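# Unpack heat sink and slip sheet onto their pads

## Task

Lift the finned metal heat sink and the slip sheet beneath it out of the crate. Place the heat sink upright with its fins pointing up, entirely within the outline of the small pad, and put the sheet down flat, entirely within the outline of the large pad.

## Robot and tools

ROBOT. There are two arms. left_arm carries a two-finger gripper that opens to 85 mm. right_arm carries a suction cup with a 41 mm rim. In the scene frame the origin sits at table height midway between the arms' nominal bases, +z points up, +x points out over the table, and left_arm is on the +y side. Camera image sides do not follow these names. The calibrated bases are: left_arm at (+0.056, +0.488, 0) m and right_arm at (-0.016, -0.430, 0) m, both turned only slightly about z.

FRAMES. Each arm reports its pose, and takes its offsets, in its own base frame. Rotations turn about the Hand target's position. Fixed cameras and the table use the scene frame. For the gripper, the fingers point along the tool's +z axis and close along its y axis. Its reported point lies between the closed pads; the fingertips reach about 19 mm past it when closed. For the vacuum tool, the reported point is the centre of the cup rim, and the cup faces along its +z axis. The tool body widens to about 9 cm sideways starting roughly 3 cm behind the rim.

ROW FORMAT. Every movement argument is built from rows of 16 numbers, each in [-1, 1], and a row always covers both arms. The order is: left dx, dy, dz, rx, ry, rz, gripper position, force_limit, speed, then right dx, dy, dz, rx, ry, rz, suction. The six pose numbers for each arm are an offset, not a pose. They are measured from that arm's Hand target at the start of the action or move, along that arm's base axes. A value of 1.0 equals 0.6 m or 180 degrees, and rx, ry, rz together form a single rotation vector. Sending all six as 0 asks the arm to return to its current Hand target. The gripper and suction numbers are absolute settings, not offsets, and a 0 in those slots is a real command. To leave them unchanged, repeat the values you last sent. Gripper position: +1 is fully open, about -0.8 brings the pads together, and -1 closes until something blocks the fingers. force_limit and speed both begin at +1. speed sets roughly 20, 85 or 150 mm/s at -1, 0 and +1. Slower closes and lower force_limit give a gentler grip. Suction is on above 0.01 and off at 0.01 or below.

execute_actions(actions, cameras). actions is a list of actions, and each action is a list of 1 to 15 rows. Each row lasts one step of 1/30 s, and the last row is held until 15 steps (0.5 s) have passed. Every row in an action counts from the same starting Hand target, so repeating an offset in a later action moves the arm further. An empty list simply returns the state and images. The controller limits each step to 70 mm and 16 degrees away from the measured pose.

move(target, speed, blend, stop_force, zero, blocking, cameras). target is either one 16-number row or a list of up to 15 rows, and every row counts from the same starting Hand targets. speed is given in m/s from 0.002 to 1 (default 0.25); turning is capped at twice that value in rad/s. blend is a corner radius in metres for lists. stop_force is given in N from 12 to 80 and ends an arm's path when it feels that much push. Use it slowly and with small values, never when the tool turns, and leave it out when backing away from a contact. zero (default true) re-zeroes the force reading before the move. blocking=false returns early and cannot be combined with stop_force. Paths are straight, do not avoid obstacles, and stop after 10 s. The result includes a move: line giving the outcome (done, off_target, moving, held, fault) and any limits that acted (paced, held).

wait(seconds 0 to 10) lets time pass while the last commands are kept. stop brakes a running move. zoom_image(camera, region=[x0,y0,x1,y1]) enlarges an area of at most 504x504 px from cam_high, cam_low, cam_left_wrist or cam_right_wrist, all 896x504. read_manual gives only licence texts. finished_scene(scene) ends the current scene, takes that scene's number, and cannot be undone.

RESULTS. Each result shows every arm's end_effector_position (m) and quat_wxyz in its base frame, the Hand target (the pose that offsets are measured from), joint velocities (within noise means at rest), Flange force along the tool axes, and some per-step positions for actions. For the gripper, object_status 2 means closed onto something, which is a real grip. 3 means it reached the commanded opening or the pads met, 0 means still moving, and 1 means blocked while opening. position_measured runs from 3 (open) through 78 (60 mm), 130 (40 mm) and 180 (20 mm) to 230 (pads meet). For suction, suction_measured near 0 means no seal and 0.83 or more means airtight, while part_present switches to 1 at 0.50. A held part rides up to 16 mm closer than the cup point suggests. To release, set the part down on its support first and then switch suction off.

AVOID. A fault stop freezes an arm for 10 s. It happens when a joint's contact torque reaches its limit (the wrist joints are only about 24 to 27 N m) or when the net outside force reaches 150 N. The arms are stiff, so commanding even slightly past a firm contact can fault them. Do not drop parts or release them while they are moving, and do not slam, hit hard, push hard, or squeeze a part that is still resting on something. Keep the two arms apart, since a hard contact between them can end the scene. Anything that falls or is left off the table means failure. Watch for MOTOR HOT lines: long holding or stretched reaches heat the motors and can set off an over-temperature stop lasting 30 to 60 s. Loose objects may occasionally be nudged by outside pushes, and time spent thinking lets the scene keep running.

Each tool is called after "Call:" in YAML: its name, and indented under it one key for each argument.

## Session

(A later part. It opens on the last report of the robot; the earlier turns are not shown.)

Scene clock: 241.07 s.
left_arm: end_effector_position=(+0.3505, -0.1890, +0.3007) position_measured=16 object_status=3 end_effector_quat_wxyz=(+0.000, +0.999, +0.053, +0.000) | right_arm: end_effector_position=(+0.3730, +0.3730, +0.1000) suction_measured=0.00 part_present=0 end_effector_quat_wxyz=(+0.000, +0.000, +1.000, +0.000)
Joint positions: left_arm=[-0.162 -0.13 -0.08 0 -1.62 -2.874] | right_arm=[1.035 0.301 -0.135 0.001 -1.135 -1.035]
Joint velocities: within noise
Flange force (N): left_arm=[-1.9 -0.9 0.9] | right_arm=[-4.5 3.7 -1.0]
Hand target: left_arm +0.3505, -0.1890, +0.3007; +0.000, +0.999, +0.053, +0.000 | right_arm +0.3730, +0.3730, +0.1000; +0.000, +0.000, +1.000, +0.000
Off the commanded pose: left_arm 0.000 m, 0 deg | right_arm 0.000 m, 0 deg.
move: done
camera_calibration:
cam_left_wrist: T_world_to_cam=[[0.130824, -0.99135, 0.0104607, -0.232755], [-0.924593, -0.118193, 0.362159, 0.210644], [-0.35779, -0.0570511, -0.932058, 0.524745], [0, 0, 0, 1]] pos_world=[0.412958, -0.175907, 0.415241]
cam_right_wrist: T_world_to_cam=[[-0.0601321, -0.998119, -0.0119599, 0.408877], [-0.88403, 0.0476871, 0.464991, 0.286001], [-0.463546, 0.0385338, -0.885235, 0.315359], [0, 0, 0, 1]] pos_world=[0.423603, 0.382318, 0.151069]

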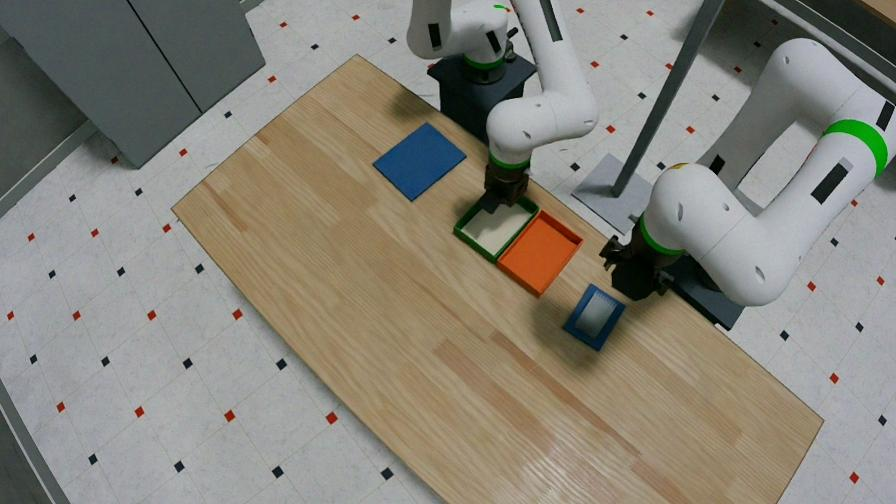

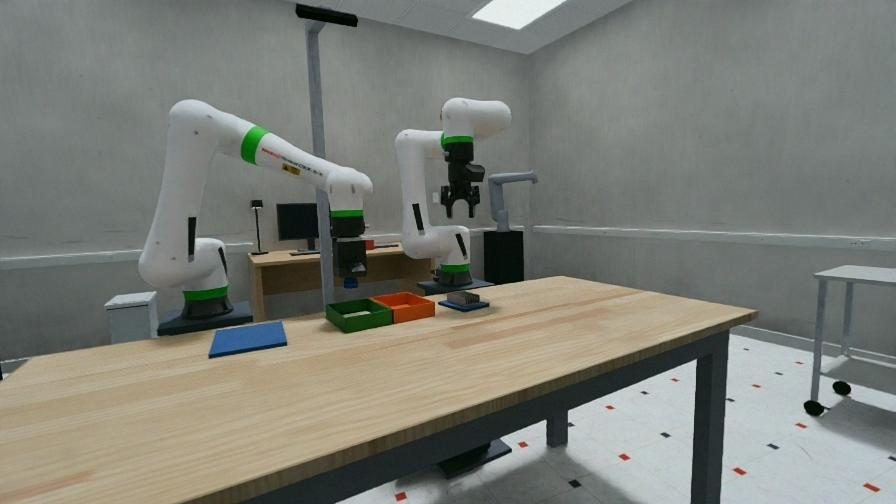

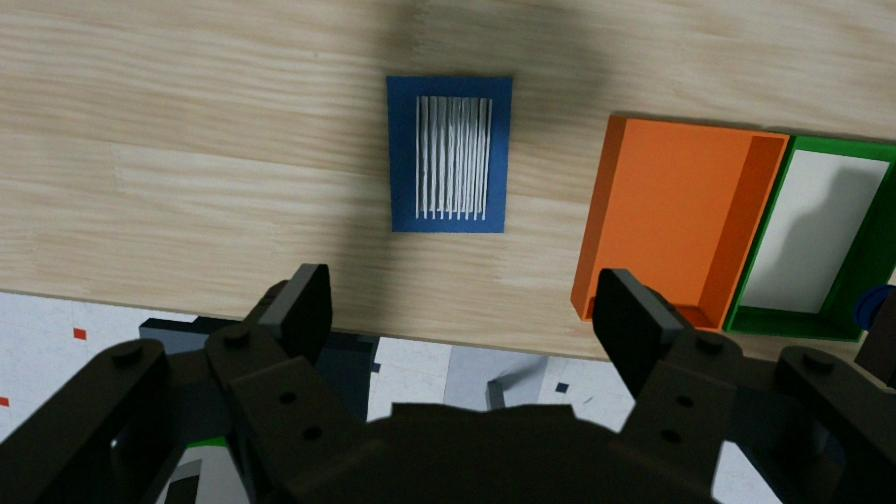

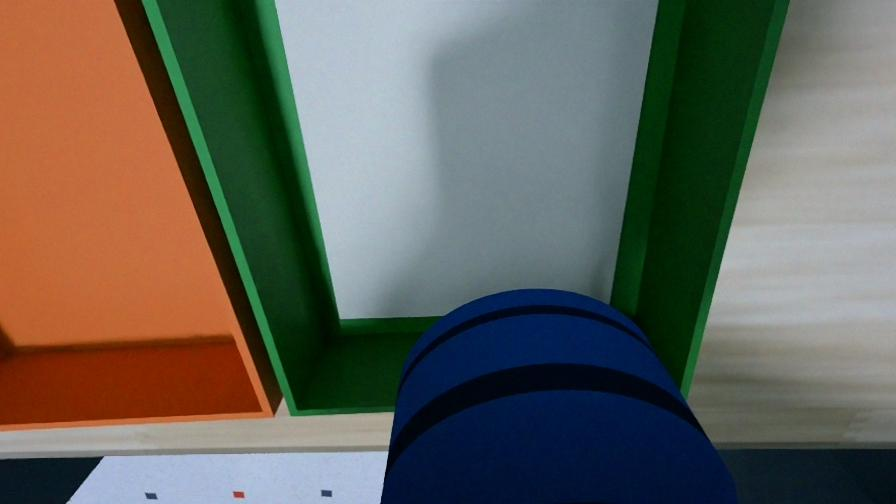

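Call:
move:
  target: [0,0,0,0,0,0,0.9,-0.5,-0.8,0.002,0.011,-0.117,0,0,0,0]
  speed: 0.1

Call:
zoom_image:
  camera: "cam_low"
  region: [310, 220, 450, 340]

Call:
zoom_image:
  camera: "cam_high"
  region: [420, 140, 600, 310]

Scene clock: 257.43 s.
left_arm: end_effector_position=(+0.3505, -0.1890, +0.3007) position_measured=16 object_status=3 end_effector_quat_wxyz=(+0.000, +0.999, +0.053, +0.000) | right_arm: end_effector_position=(+0.3742, +0.3796, +0.0298) suction_measured=0.00 part_present=0 end_effector_quat_wxyz=(+0.000, +0.000, +1.000, +0.000)
Joint positions: left_arm=[-0.162 -0.13 -0.08 0 -1.62 -2.874] | right_arm=[1.039 0.398 -0.189 0.001 -0.984 -1.04]
Joint velocities: within noise
Flange force (N): left_arm=[-3.4 -3.2 1.6] | right_arm=[-4.2 3.5 -0.4]
Hand target: left_arm +0.3505, -0.1890, +0.3007; +0.000, +0.999, +0.053, +0.000 | right_arm +0.3742, +0.3796, +0.0298; +0.000, +0.000, +1.000, +0.000
Off the commanded pose: left_arm 0.000 m, 0 deg | right_arm 0.000 m, 0 deg.
move: done
camera_calibration:
cam_left_wrist: T_world_to_cam=[[0.130824, -0.99135, 0.0104607, -0.232755], [-0.924593, -0.118193, 0.362159, 0.210644], [-0.35779, -0.0570511, -0.932058, 0.524745], [0, 0, 0, 1]] pos_world=[0.412958, -0.175907, 0.415241]
cam_right_wrist: T_world_to_cam=[[-0.0601822, -0.998115, -0.0120409, 0.414724], [-0.883965, 0.0476885, 0.465114, 0.319351], [-0.463663, 0.0386353, -0.885169, 0.253523], [0, 0, 0, 1]] pos_world=[0.424803, 0.388918, 0.0808693]

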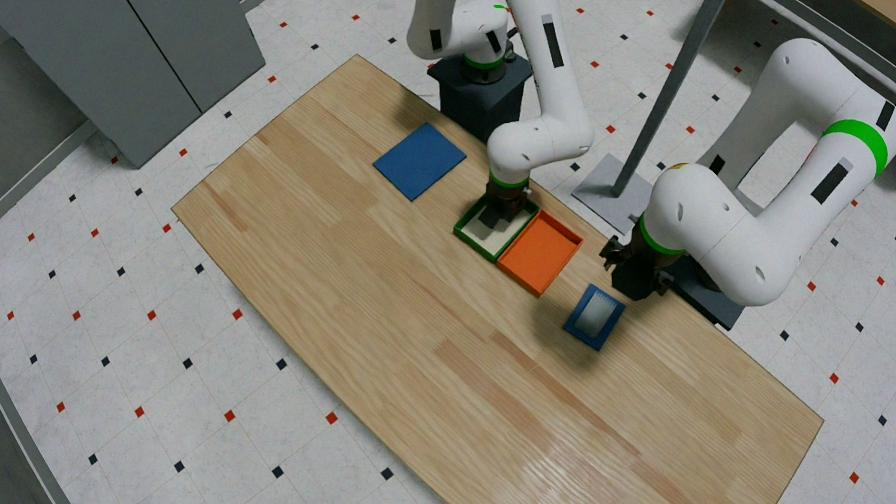

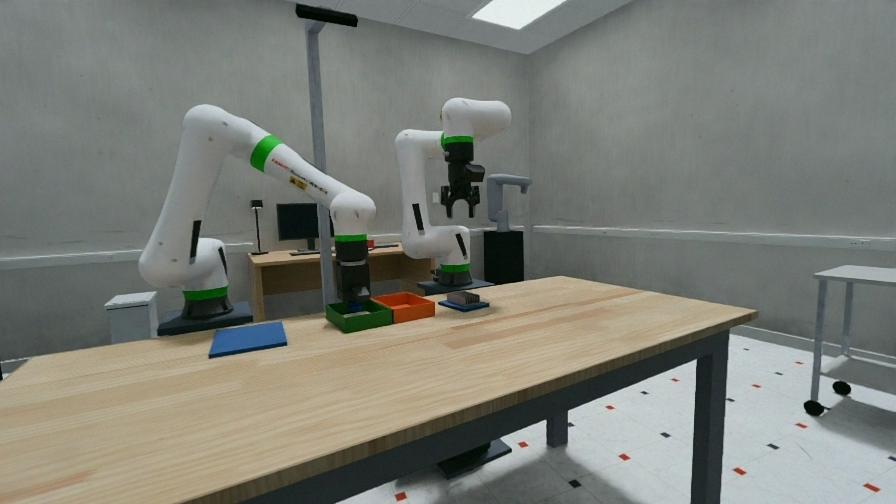

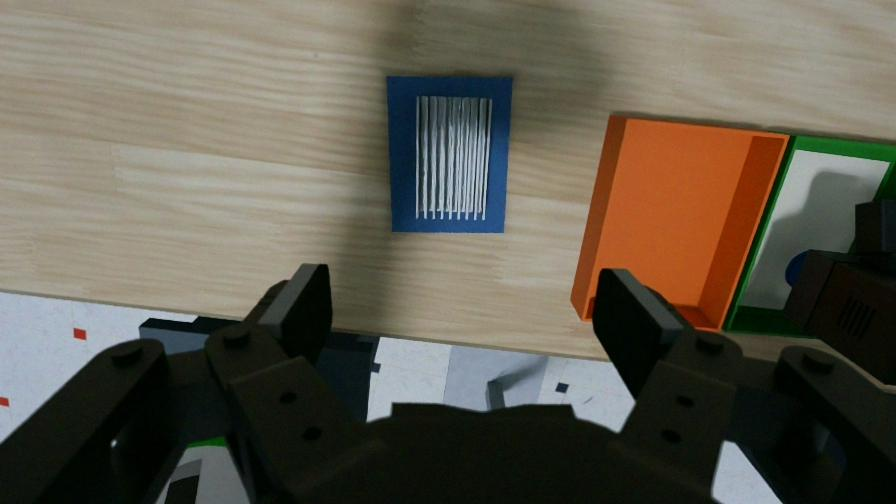

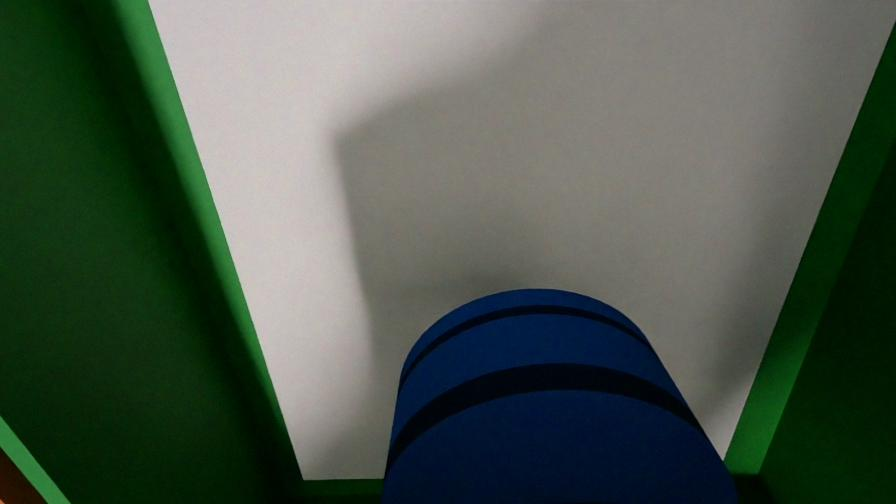

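Scaled by 3.600 from the camera's 896x504 image, which has a finer 1280x720 frame.

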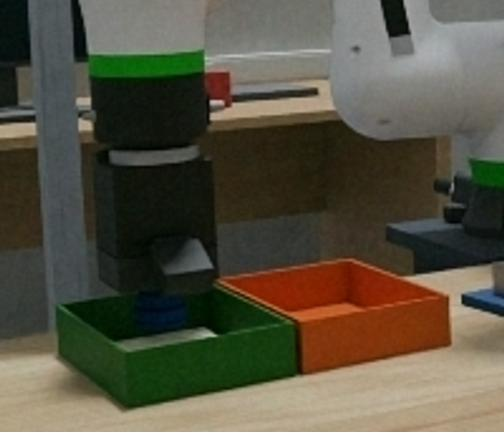

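Scaled by 2.800 from the camera's 896x504 image, which has a finer 1280x720 frame.

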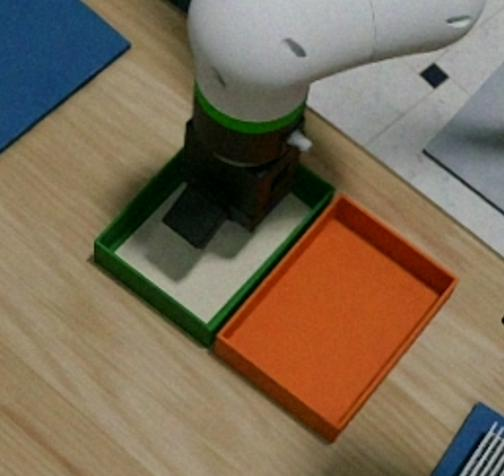

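Call:
move:
  target: [0,0,0,0,0,0,0.9,-0.5,-0.8,0,0,-0.058,0,0,0,1]
  speed: 0.008
  stop_force: 12
  cameras: ["cam_low"]

Call:
zoom_image:
  camera: "cam_low"
  region: [310, 220, 450, 340]

Scene clock: 268.73 s.
left_arm: end_effector_position=(+0.3505, -0.1890, +0.3007) position_measured=16 object_status=3 end_effector_quat_wxyz=(+0.000, +0.999, +0.053, +0.000) | right_arm: end_effector_position=(+0.3742, +0.3796, -0.0050) suction_measured=0.96 part_present=1 end_effector_quat_wxyz=(+0.000, +0.000, +1.000, +0.000)
Joint positions: left_arm=[-0.162 -0.13 -0.08 0 -1.62 -2.874] | right_arm=[1.039 0.449 -0.214 0.001 -0.909 -1.04]
Joint velocities: within noise
Flange force (N): left_arm=[-2.0 -1.3 0.9] | right_arm=[-4.3 3.6 1.0]
Hand target: left_arm +0.3505, -0.1890, +0.3007; +0.000, +0.999, +0.053, +0.000 | right_arm +0.3742, +0.3796, -0.0050; +0.000, +0.000, +1.000, +0.000
Off the commanded pose: left_arm 0.000 m, 0 deg | right_arm 0.000 m, 0 deg.
move: done
Images, in order (width x height): cam_low 896x504.

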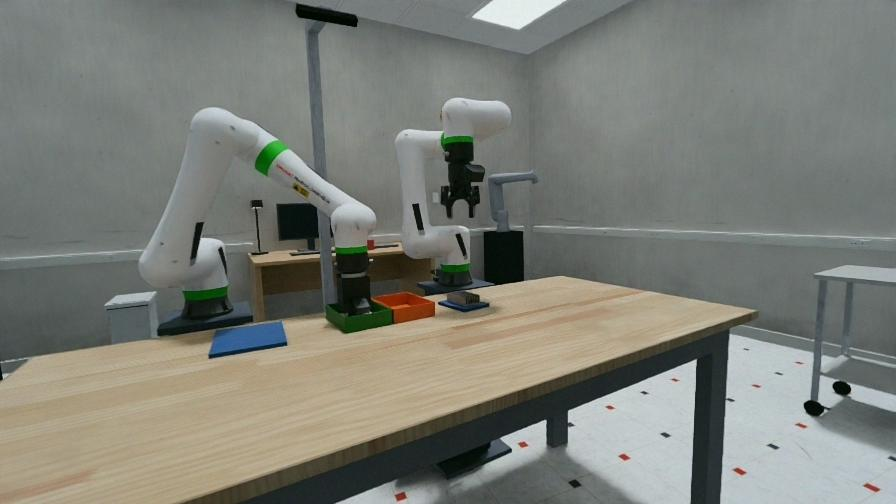

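Scaled by 3.600 from the camera's 896x504 image, which has a finer 1280x720 frame.

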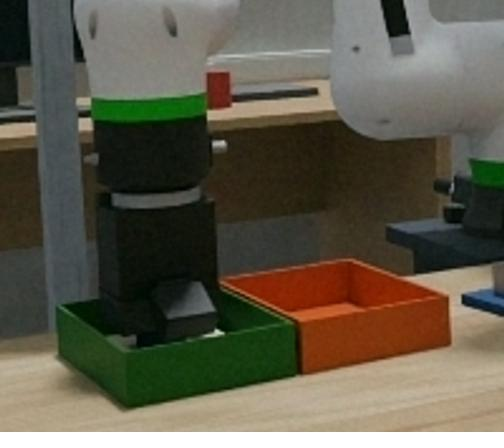

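Call:
move:
  target: [0,0,0,0,0,0,0.9,-0.5,-0.8,0,0,0.258,0,0,0,1]
  speed: 0.06

Call:
zoom_image:
  camera: "cam_low"
  region: [310, 220, 450, 340]

Call:
zoom_image:
  camera: "cam_high"
  region: [420, 140, 600, 310]

Scene clock: 277.23 s.
left_arm: end_effector_position=(+0.3505, -0.1890, +0.3007) position_measured=16 object_status=3 end_effector_quat_wxyz=(+0.000, +0.999, +0.053, +0.000) | right_arm: end_effector_position=(+0.3742, +0.3796, +0.1498) suction_measured=0.96 part_present=1 end_effector_quat_wxyz=(+0.000, +0.000, +1.000, +0.000)
Joint positions: left_arm=[-0.162 -0.13 -0.08 0 -1.62 -2.874] | right_arm=[1.039 0.269 -0.052 0.001 -1.251 -1.04]
Joint velocities: within noise
Flange force (N): left_arm=[-2.0 -0.8 0.6] | right_arm=[-4.7 4.0 -1.4]
Hand target: left_arm +0.3505, -0.1890, +0.3007; +0.000, +0.999, +0.053, +0.000 | right_arm +0.3742, +0.3796, +0.1498; +0.000, +0.000, +1.000, +0.000
Off the commanded pose: left_arm 0.000 m, 0 deg | right_arm 0.000 m, 0 deg.
move: done
camera_calibration:
cam_left_wrist: T_world_to_cam=[[0.130824, -0.99135, 0.0104607, -0.232755], [-0.924593, -0.118193, 0.362159, 0.210644], [-0.35779, -0.0570511, -0.932058, 0.524745], [0, 0, 0, 1]] pos_world=[0.412958, -0.175907, 0.415241]
cam_right_wrist: T_world_to_cam=[[-0.0600416, -0.998124, -0.012002, 0.416103], [-0.883974, 0.0475822, 0.465109, 0.26363], [-0.463665, 0.0385353, -0.885172, 0.359695], [0, 0, 0, 1]] pos_world=[0.424803, 0.388917, 0.200769]

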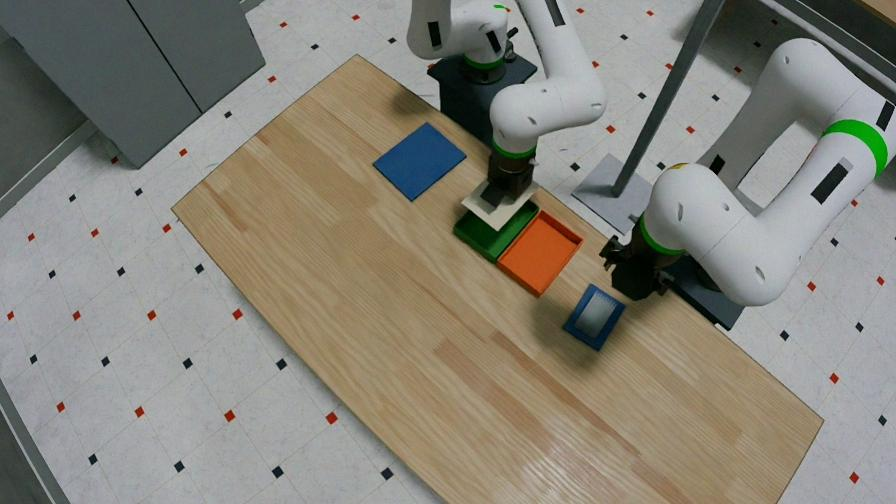

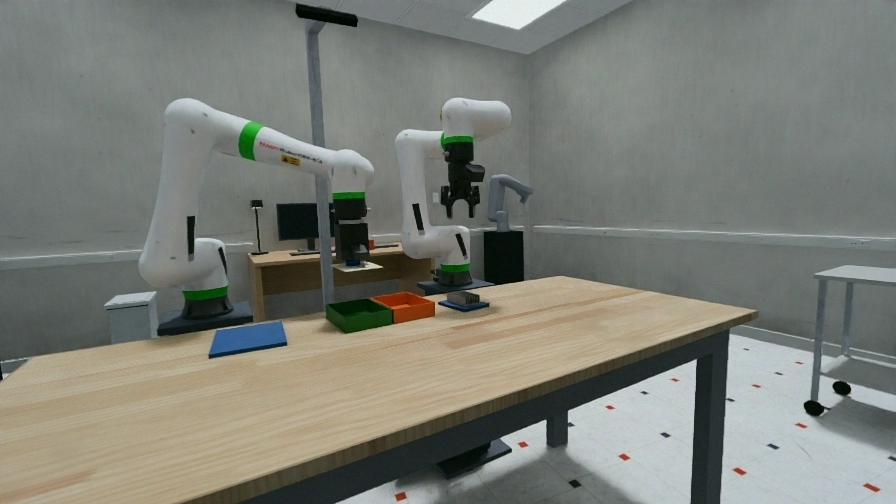

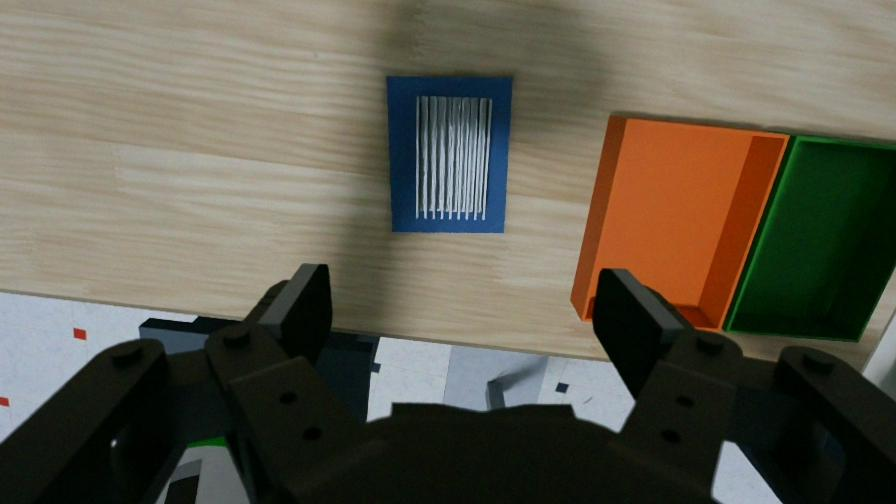

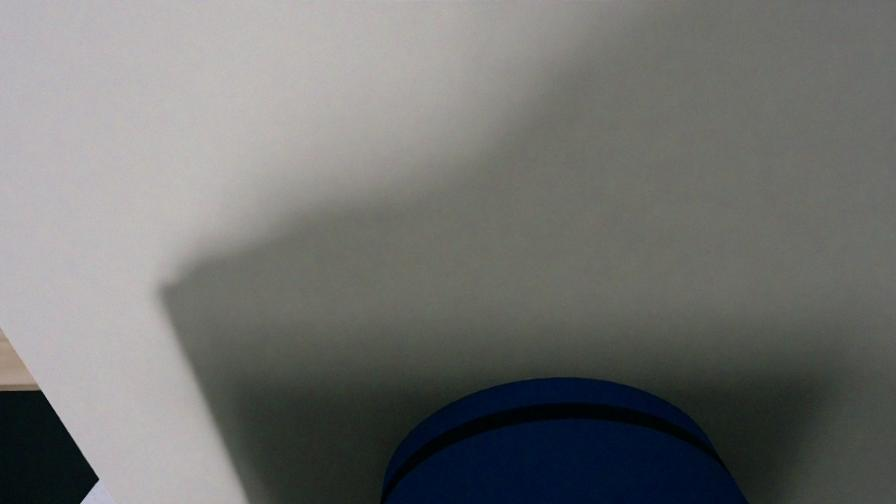

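Scaled by 3.600 from the camera's 896x504 image, which has a finer 1280x720 frame.

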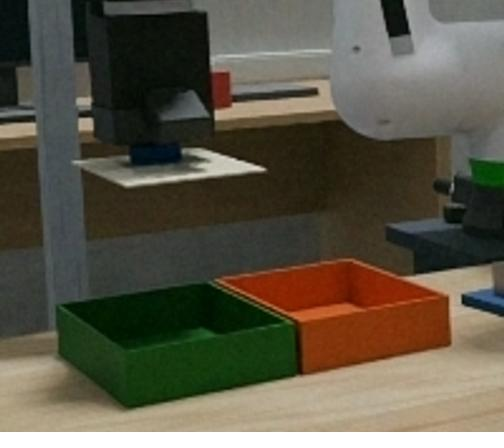

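Scaled by 2.800 from the camera's 896x504 image, which has a finer 1280x720 frame.

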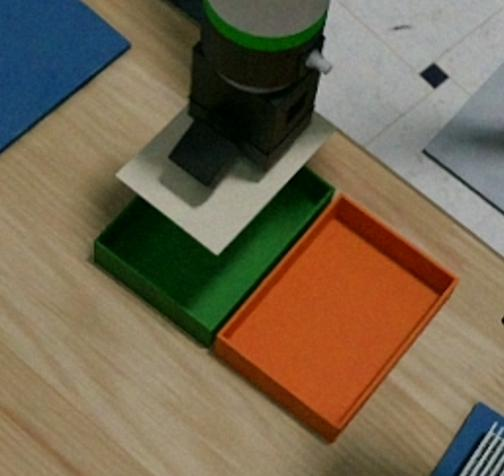

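Call:
move:
  target:
    - [0,0,0,0,0,0,0.9,-0.5,-0.8,-0.0237,-0.4943,0,0,0,-0.026,1]
    - [0,0,0,0,0,0,0.9,-0.5,-0.8,-0.0237,-0.4943,-0.15,0,0,-0.026,1]
  speed: 0.12

Call:
zoom_image:
  camera: "cam_low"
  region: [180, 240, 320, 360]

Call:
zoom_image:
  camera: "cam_high"
  region: [350, 90, 520, 240]

Scene clock: 294.27 s.
left_arm: end_effector_position=(+0.3505, -0.1890, +0.3007) position_measured=16 object_status=3 end_effector_quat_wxyz=(+0.000, +0.999, +0.053, +0.000) | right_arm: end_effector_position=(+0.3599, +0.0831, +0.0598) suction_measured=0.96 part_present=1 end_effector_quat_wxyz=(+0.000, +0.041, +0.999, +0.000)
Joint positions: left_arm=[-0.162 -0.13 -0.08 0 -1.62 -2.874] | right_arm=[0.587 -0.027 -0.619 0.001 -0.978 -0.67]
Joint velocities: within noise
Flange force (N): left_arm=[-1.9 -0.3 0.4] | right_arm=[-4.8 0.8 -0.8]
Hand target: left_arm +0.3505, -0.1890, +0.3007; +0.000, +0.999, +0.053, +0.000 | right_arm +0.3600, +0.0830, +0.0598; +0.000, +0.041, +0.999, +0.000
Off the commanded pose: left_arm 0.000 m, 0 deg | right_arm 0.000 m, 0 deg.
move: done
camera_calibration:
cam_left_wrist: T_world_to_cam=[[0.130824, -0.99135, 0.0104607, -0.232755], [-0.924593, -0.118193, 0.362159, 0.210644], [-0.35779, -0.0570511, -0.932058, 0.524745], [0, 0, 0, 1]] pos_world=[0.412958, -0.175907, 0.415241]
cam_right_wrist: T_world_to_cam=[[-0.141531, -0.989859, -0.0121914, 0.146866], [-0.877075, 0.119675, 0.465207, 0.298517], [-0.45903, 0.076534, -0.885118, 0.280021], [0, 0, 0, 1]] pos_world=[0.411146, 0.0882202, 0.11077]

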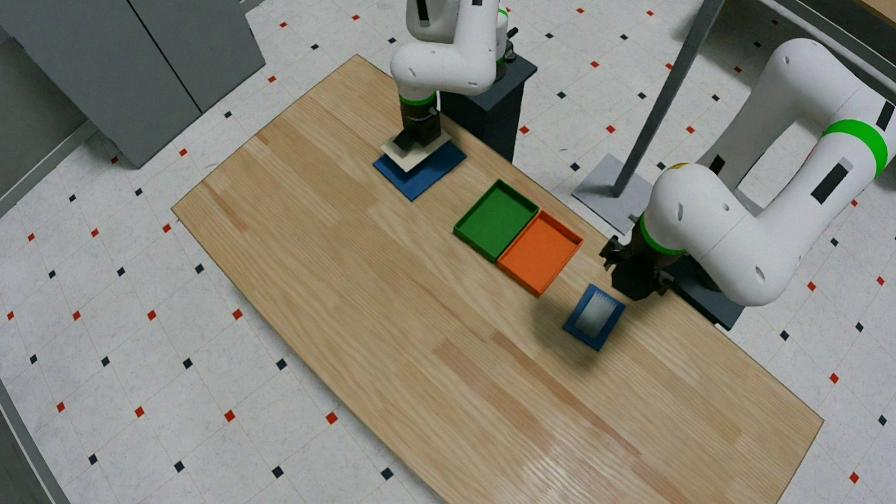

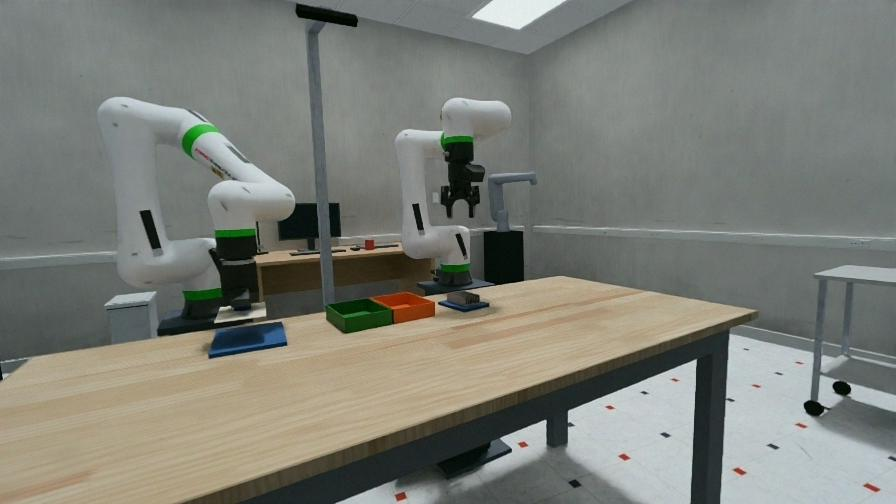

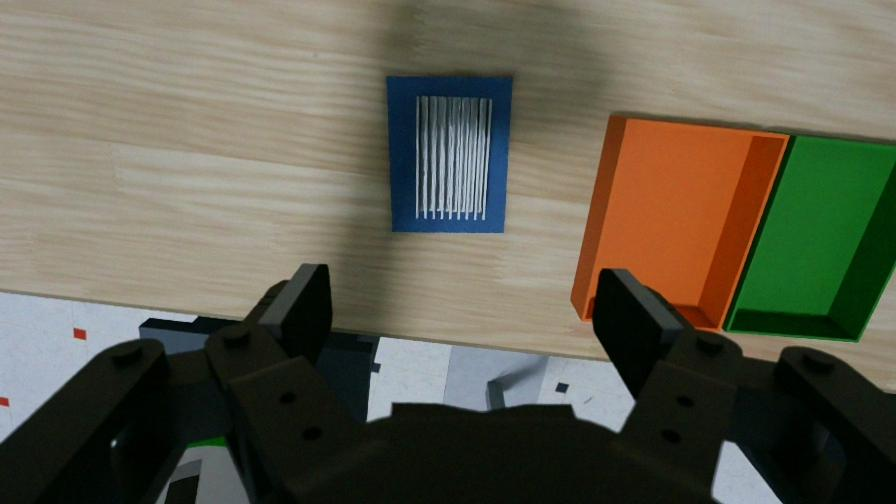

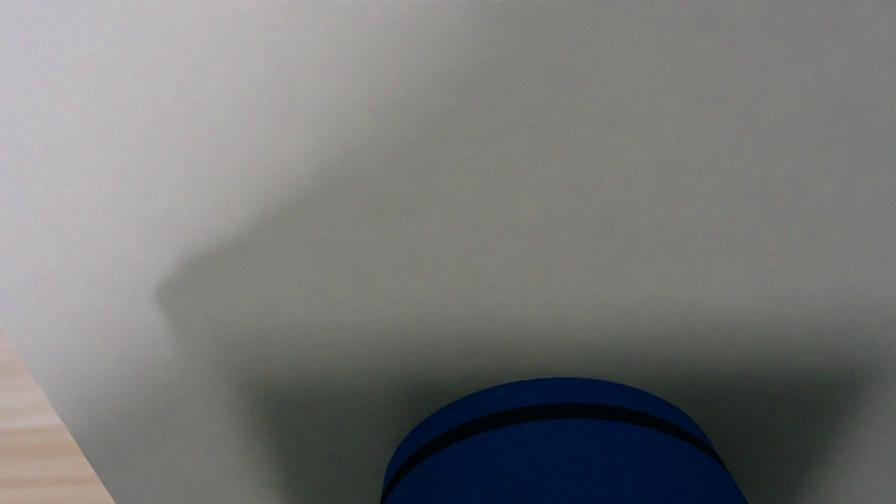

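Scaled by 3.600 from the camera's 896x504 image, which has a finer 1280x720 frame.

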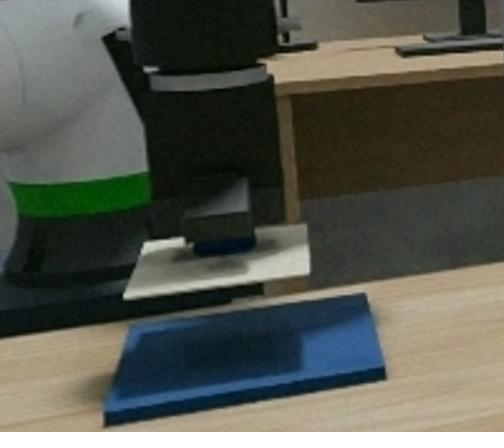

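Scaled by 2.965 from the camera's 896x504 image, which has a finer 1280x720 frame.

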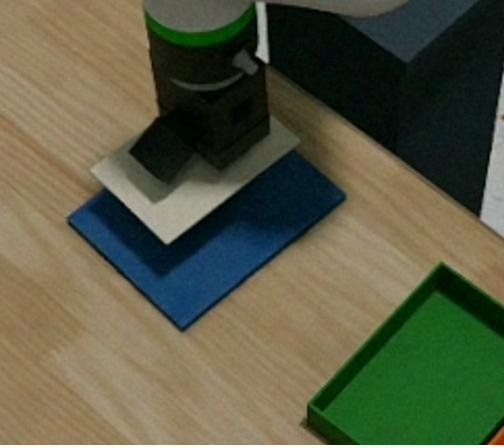

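Call:
move:
  target: [0,0,0,0,0,0,0.9,-0.5,-0.8,0,0,-0.07,0,0,0,1]
  speed: 0.1
  cameras: ["cam_high","cam_low"]

Call:
zoom_image:
  camera: "cam_low"
  region: [180, 240, 320, 360]

Call:
zoom_image:
  camera: "cam_high"
  region: [350, 90, 520, 240]

Scene clock: 300.87 s.
left_arm: end_effector_position=(+0.3505, -0.1890, +0.3007) position_measured=16 object_status=3 end_effector_quat_wxyz=(+0.000, +0.999, +0.053, +0.000) | right_arm: end_effector_position=(+0.3600, +0.0830, +0.0178) suction_measured=0.96 part_present=1 end_effector_quat_wxyz=(+0.000, +0.041, +0.999, +0.000)
Joint positions: left_arm=[-0.162 -0.13 -0.08 0 -1.62 -2.874] | right_arm=[0.587 0.051 -0.664 0.001 -0.856 -0.67]
Joint velocities: within noise
Flange force (N): left_arm=[-1.8 -1.3 0.7] | right_arm=[-4.9 1.1 0.2]
Hand target: left_arm +0.3505, -0.1890, +0.3007; +0.000, +0.999, +0.053, +0.000 | right_arm +0.3600, +0.0830, +0.0178; +0.000, +0.041, +0.999, +0.000
Off the commanded pose: left_arm 0.000 m, 0 deg | right_arm 0.000 m, 0 deg.
move: done
Images, in order (width x height): cam_high 896x504, cam_low 896x504.

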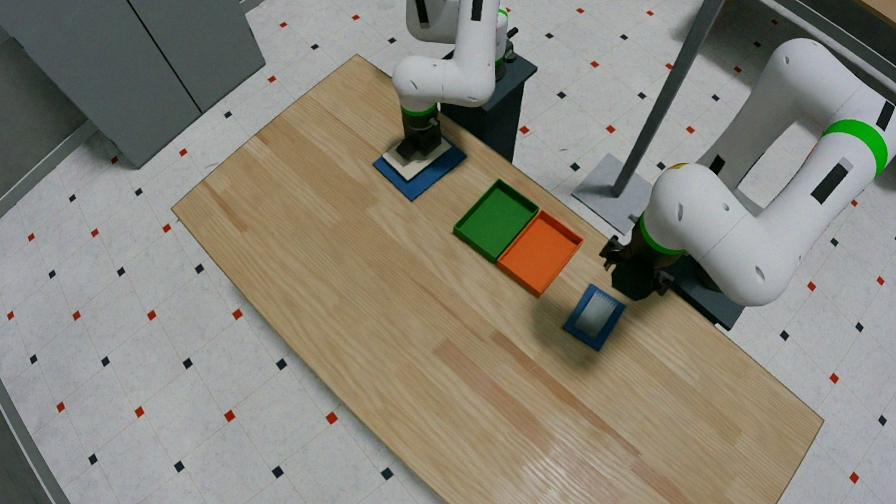

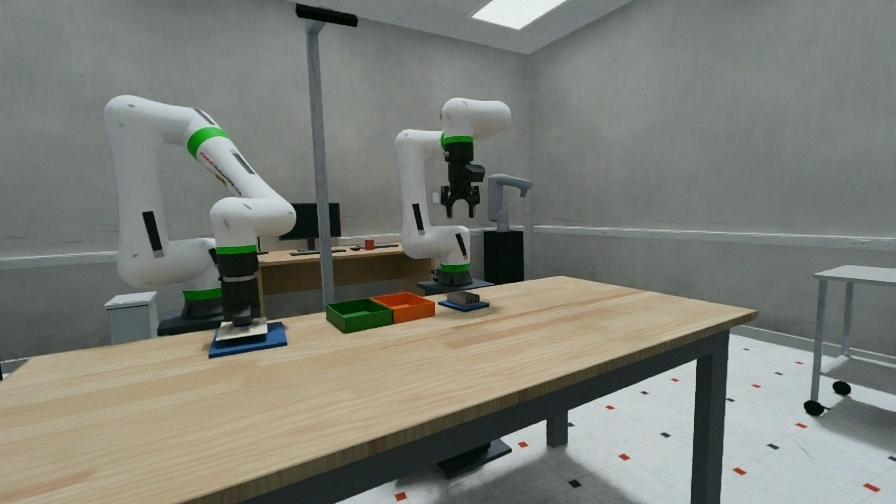

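Scaled by 3.600 from the camera's 896x504 image, which has a finer 1280x720 frame.

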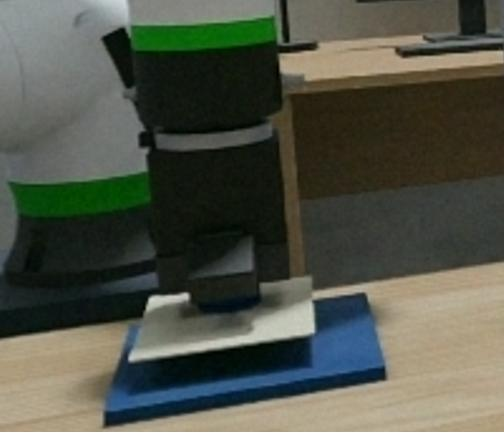

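Scaled by 2.965 from the camera's 896x504 image, which has a finer 1280x720 frame.

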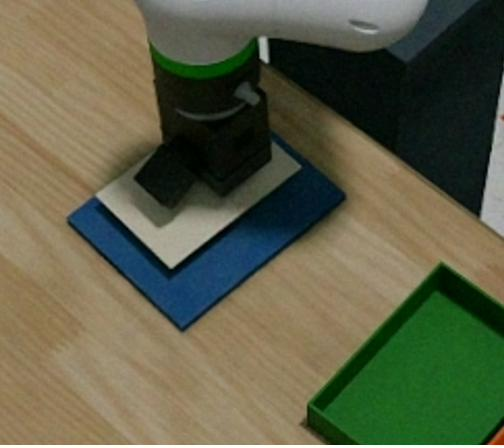

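Call:
move:
  target: [0,0,0,0,0,0,0.9,-0.5,-0.8,0.01,0.0217,0,0,0,0,1]
  speed: 0.05
  cameras: ["cam_low"]

Call:
move:
  target: [0,0,0,0,0,0,0.9,-0.5,-0.8,0,0,-0.05,0,0,0,1]
  speed: 0.006
  stop_force: 12

Call:
zoom_image:
  camera: "cam_low"
  region: [180, 240, 320, 360]

Call:
zoom_image:
  camera: "cam_high"
  region: [350, 90, 520, 240]

Scene clock: 319.53 s.
left_arm: end_effector_position=(+0.3505, -0.1890, +0.3007) position_measured=16 object_status=3 end_effector_quat_wxyz=(+0.000, +0.999, +0.053, +0.000) | right_arm: end_effector_position=(+0.3660, +0.0960, +0.0178) suction_measured=0.96 part_present=1 end_effector_quat_wxyz=(+0.000, +0.041, +0.999, +0.000)
Joint positions: left_arm=[-0.162 -0.13 -0.08 0 -1.62 -2.874] | right_arm=[0.608 0.073 -0.64 0.001 -0.858 -0.691]
Joint velocities: within noise
Flange force (N): left_arm=[-2.9 -1.0 0.9] | right_arm=[-4.2 1.0 -0.5]
Hand target: left_arm +0.3505, -0.1890, +0.3007; +0.000, +0.999, +0.053, +0.000 | right_arm +0.3660, +0.0961, +0.0178; +0.000, +0.041, +0.999, +0.000
Off the commanded pose: left_arm 0.000 m, 0 deg | right_arm 0.000 m, 0 deg.
move: done
Images, in order (width x height): cam_low 896x504.

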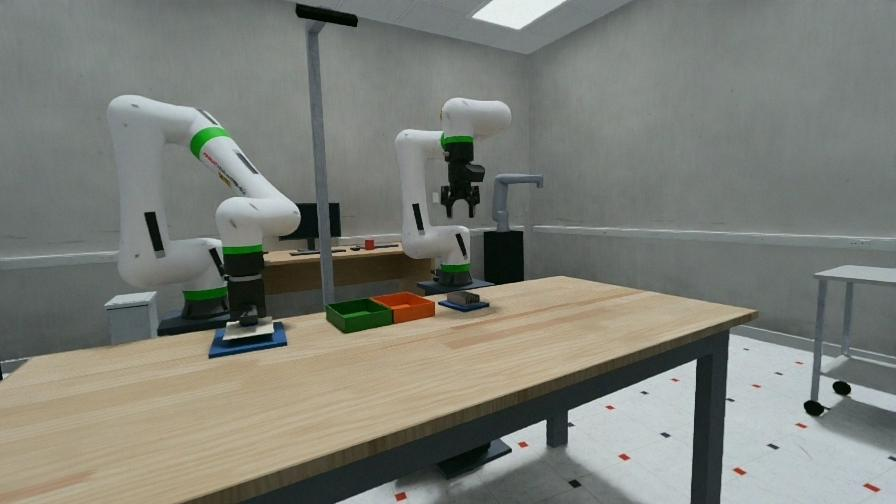

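Scene clock: 323.83 s.
left_arm: end_effector_position=(+0.3505, -0.1890, +0.3007) position_measured=16 object_status=3 end_effector_quat_wxyz=(+0.000, +0.999, +0.053, +0.000) | right_arm: end_effector_position=(+0.3661, +0.0961, -0.0045) suction_measured=0.96 part_present=1 end_effector_quat_wxyz=(+0.000, +0.041, +0.999, +0.000)
Joint positions: left_arm=[-0.162 -0.13 -0.08 0 -1.62 -2.874] | right_arm=[0.608 0.119 -0.658 0.002 -0.793 -0.691]
Joint velocities: within noise
Flange force (N): left_arm=[-2.1 -1.2 0.7] | right_arm=[3.0 0.7 -23.2]
Hand target: left_arm +0.3505, -0.1890, +0.3007; +0.000, +0.999, +0.053, +0.000 | right_arm +0.3660, +0.0961, -0.0045; +0.000, +0.041, +0.999, +0.000 (not the last commanded pose)
Off the commanded pose: left_arm 0.000 m, 0 deg | right_arm 0.008 m, 0 deg.
move: contact (right_arm)
camera_calibration:
cam_left_wrist: T_world_to_cam=[[0.130824, -0.99135, 0.0104607, -0.232755], [-0.924593, -0.118193, 0.362159, 0.210644], [-0.35779, -0.0570511, -0.932058, 0.524745], [0, 0, 0, 1]] pos_world=[0.412958, -0.175907, 0.415241]
cam_right_wrist: T_world_to_cam=[[-0.141174, -0.989913, -0.0119642, 0.15966], [-0.877229, 0.119484, 0.464965, 0.332273], [-0.458846, 0.0761362, -0.885248, 0.22497], [0, 0, 0, 1]] pos_world=[0.417245, 0.101219, 0.0465688]

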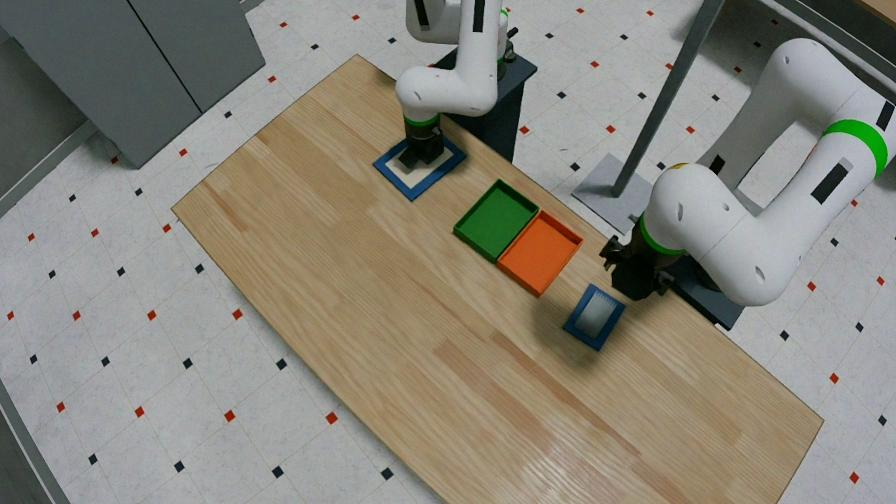

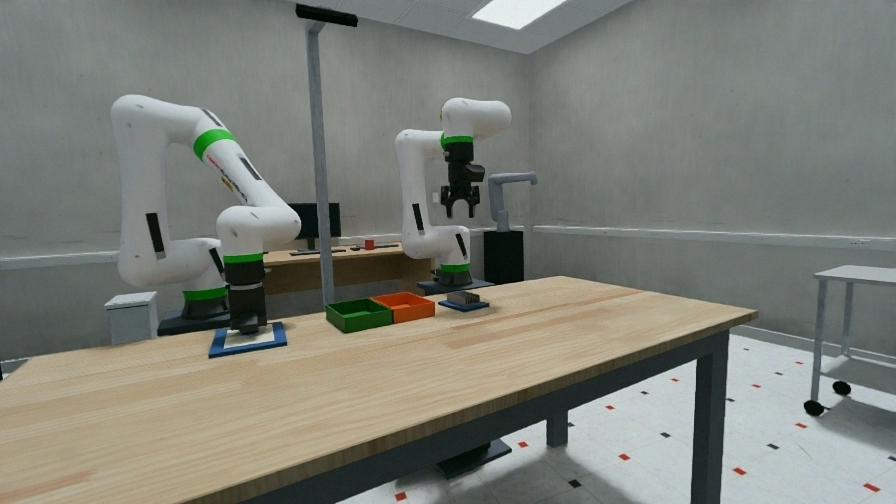

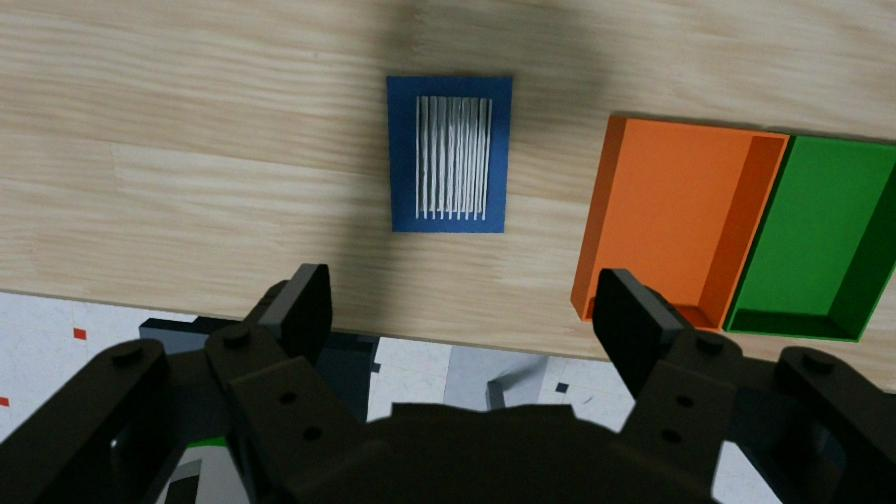

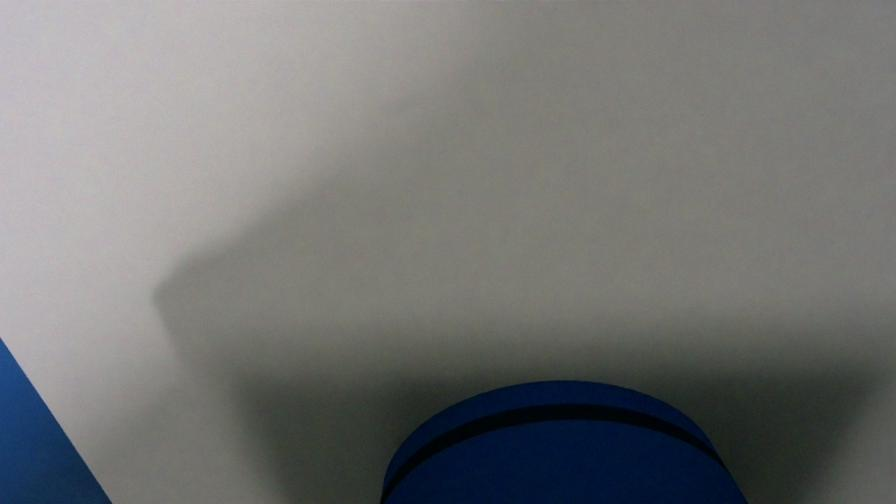

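Scaled by 3.600 from the camera's 896x504 image, which has a finer 1280x720 frame.

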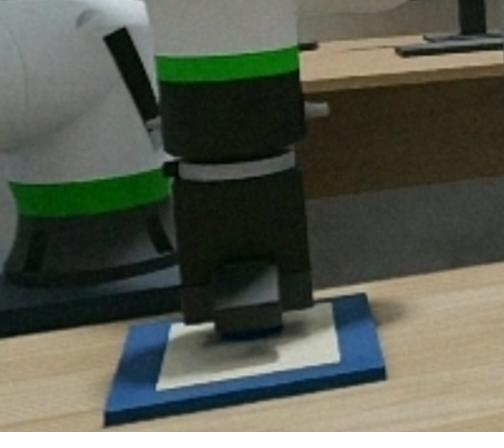

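Scaled by 2.965 from the camera's 896x504 image, which has a finer 1280x720 frame.

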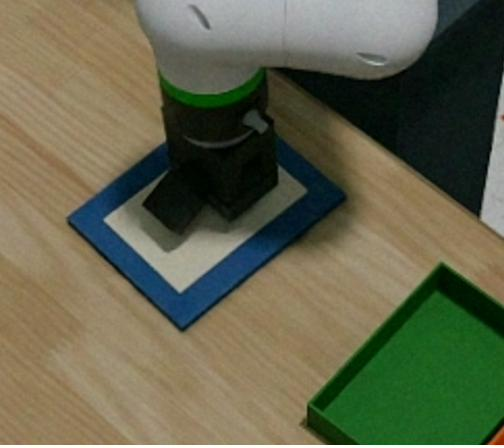

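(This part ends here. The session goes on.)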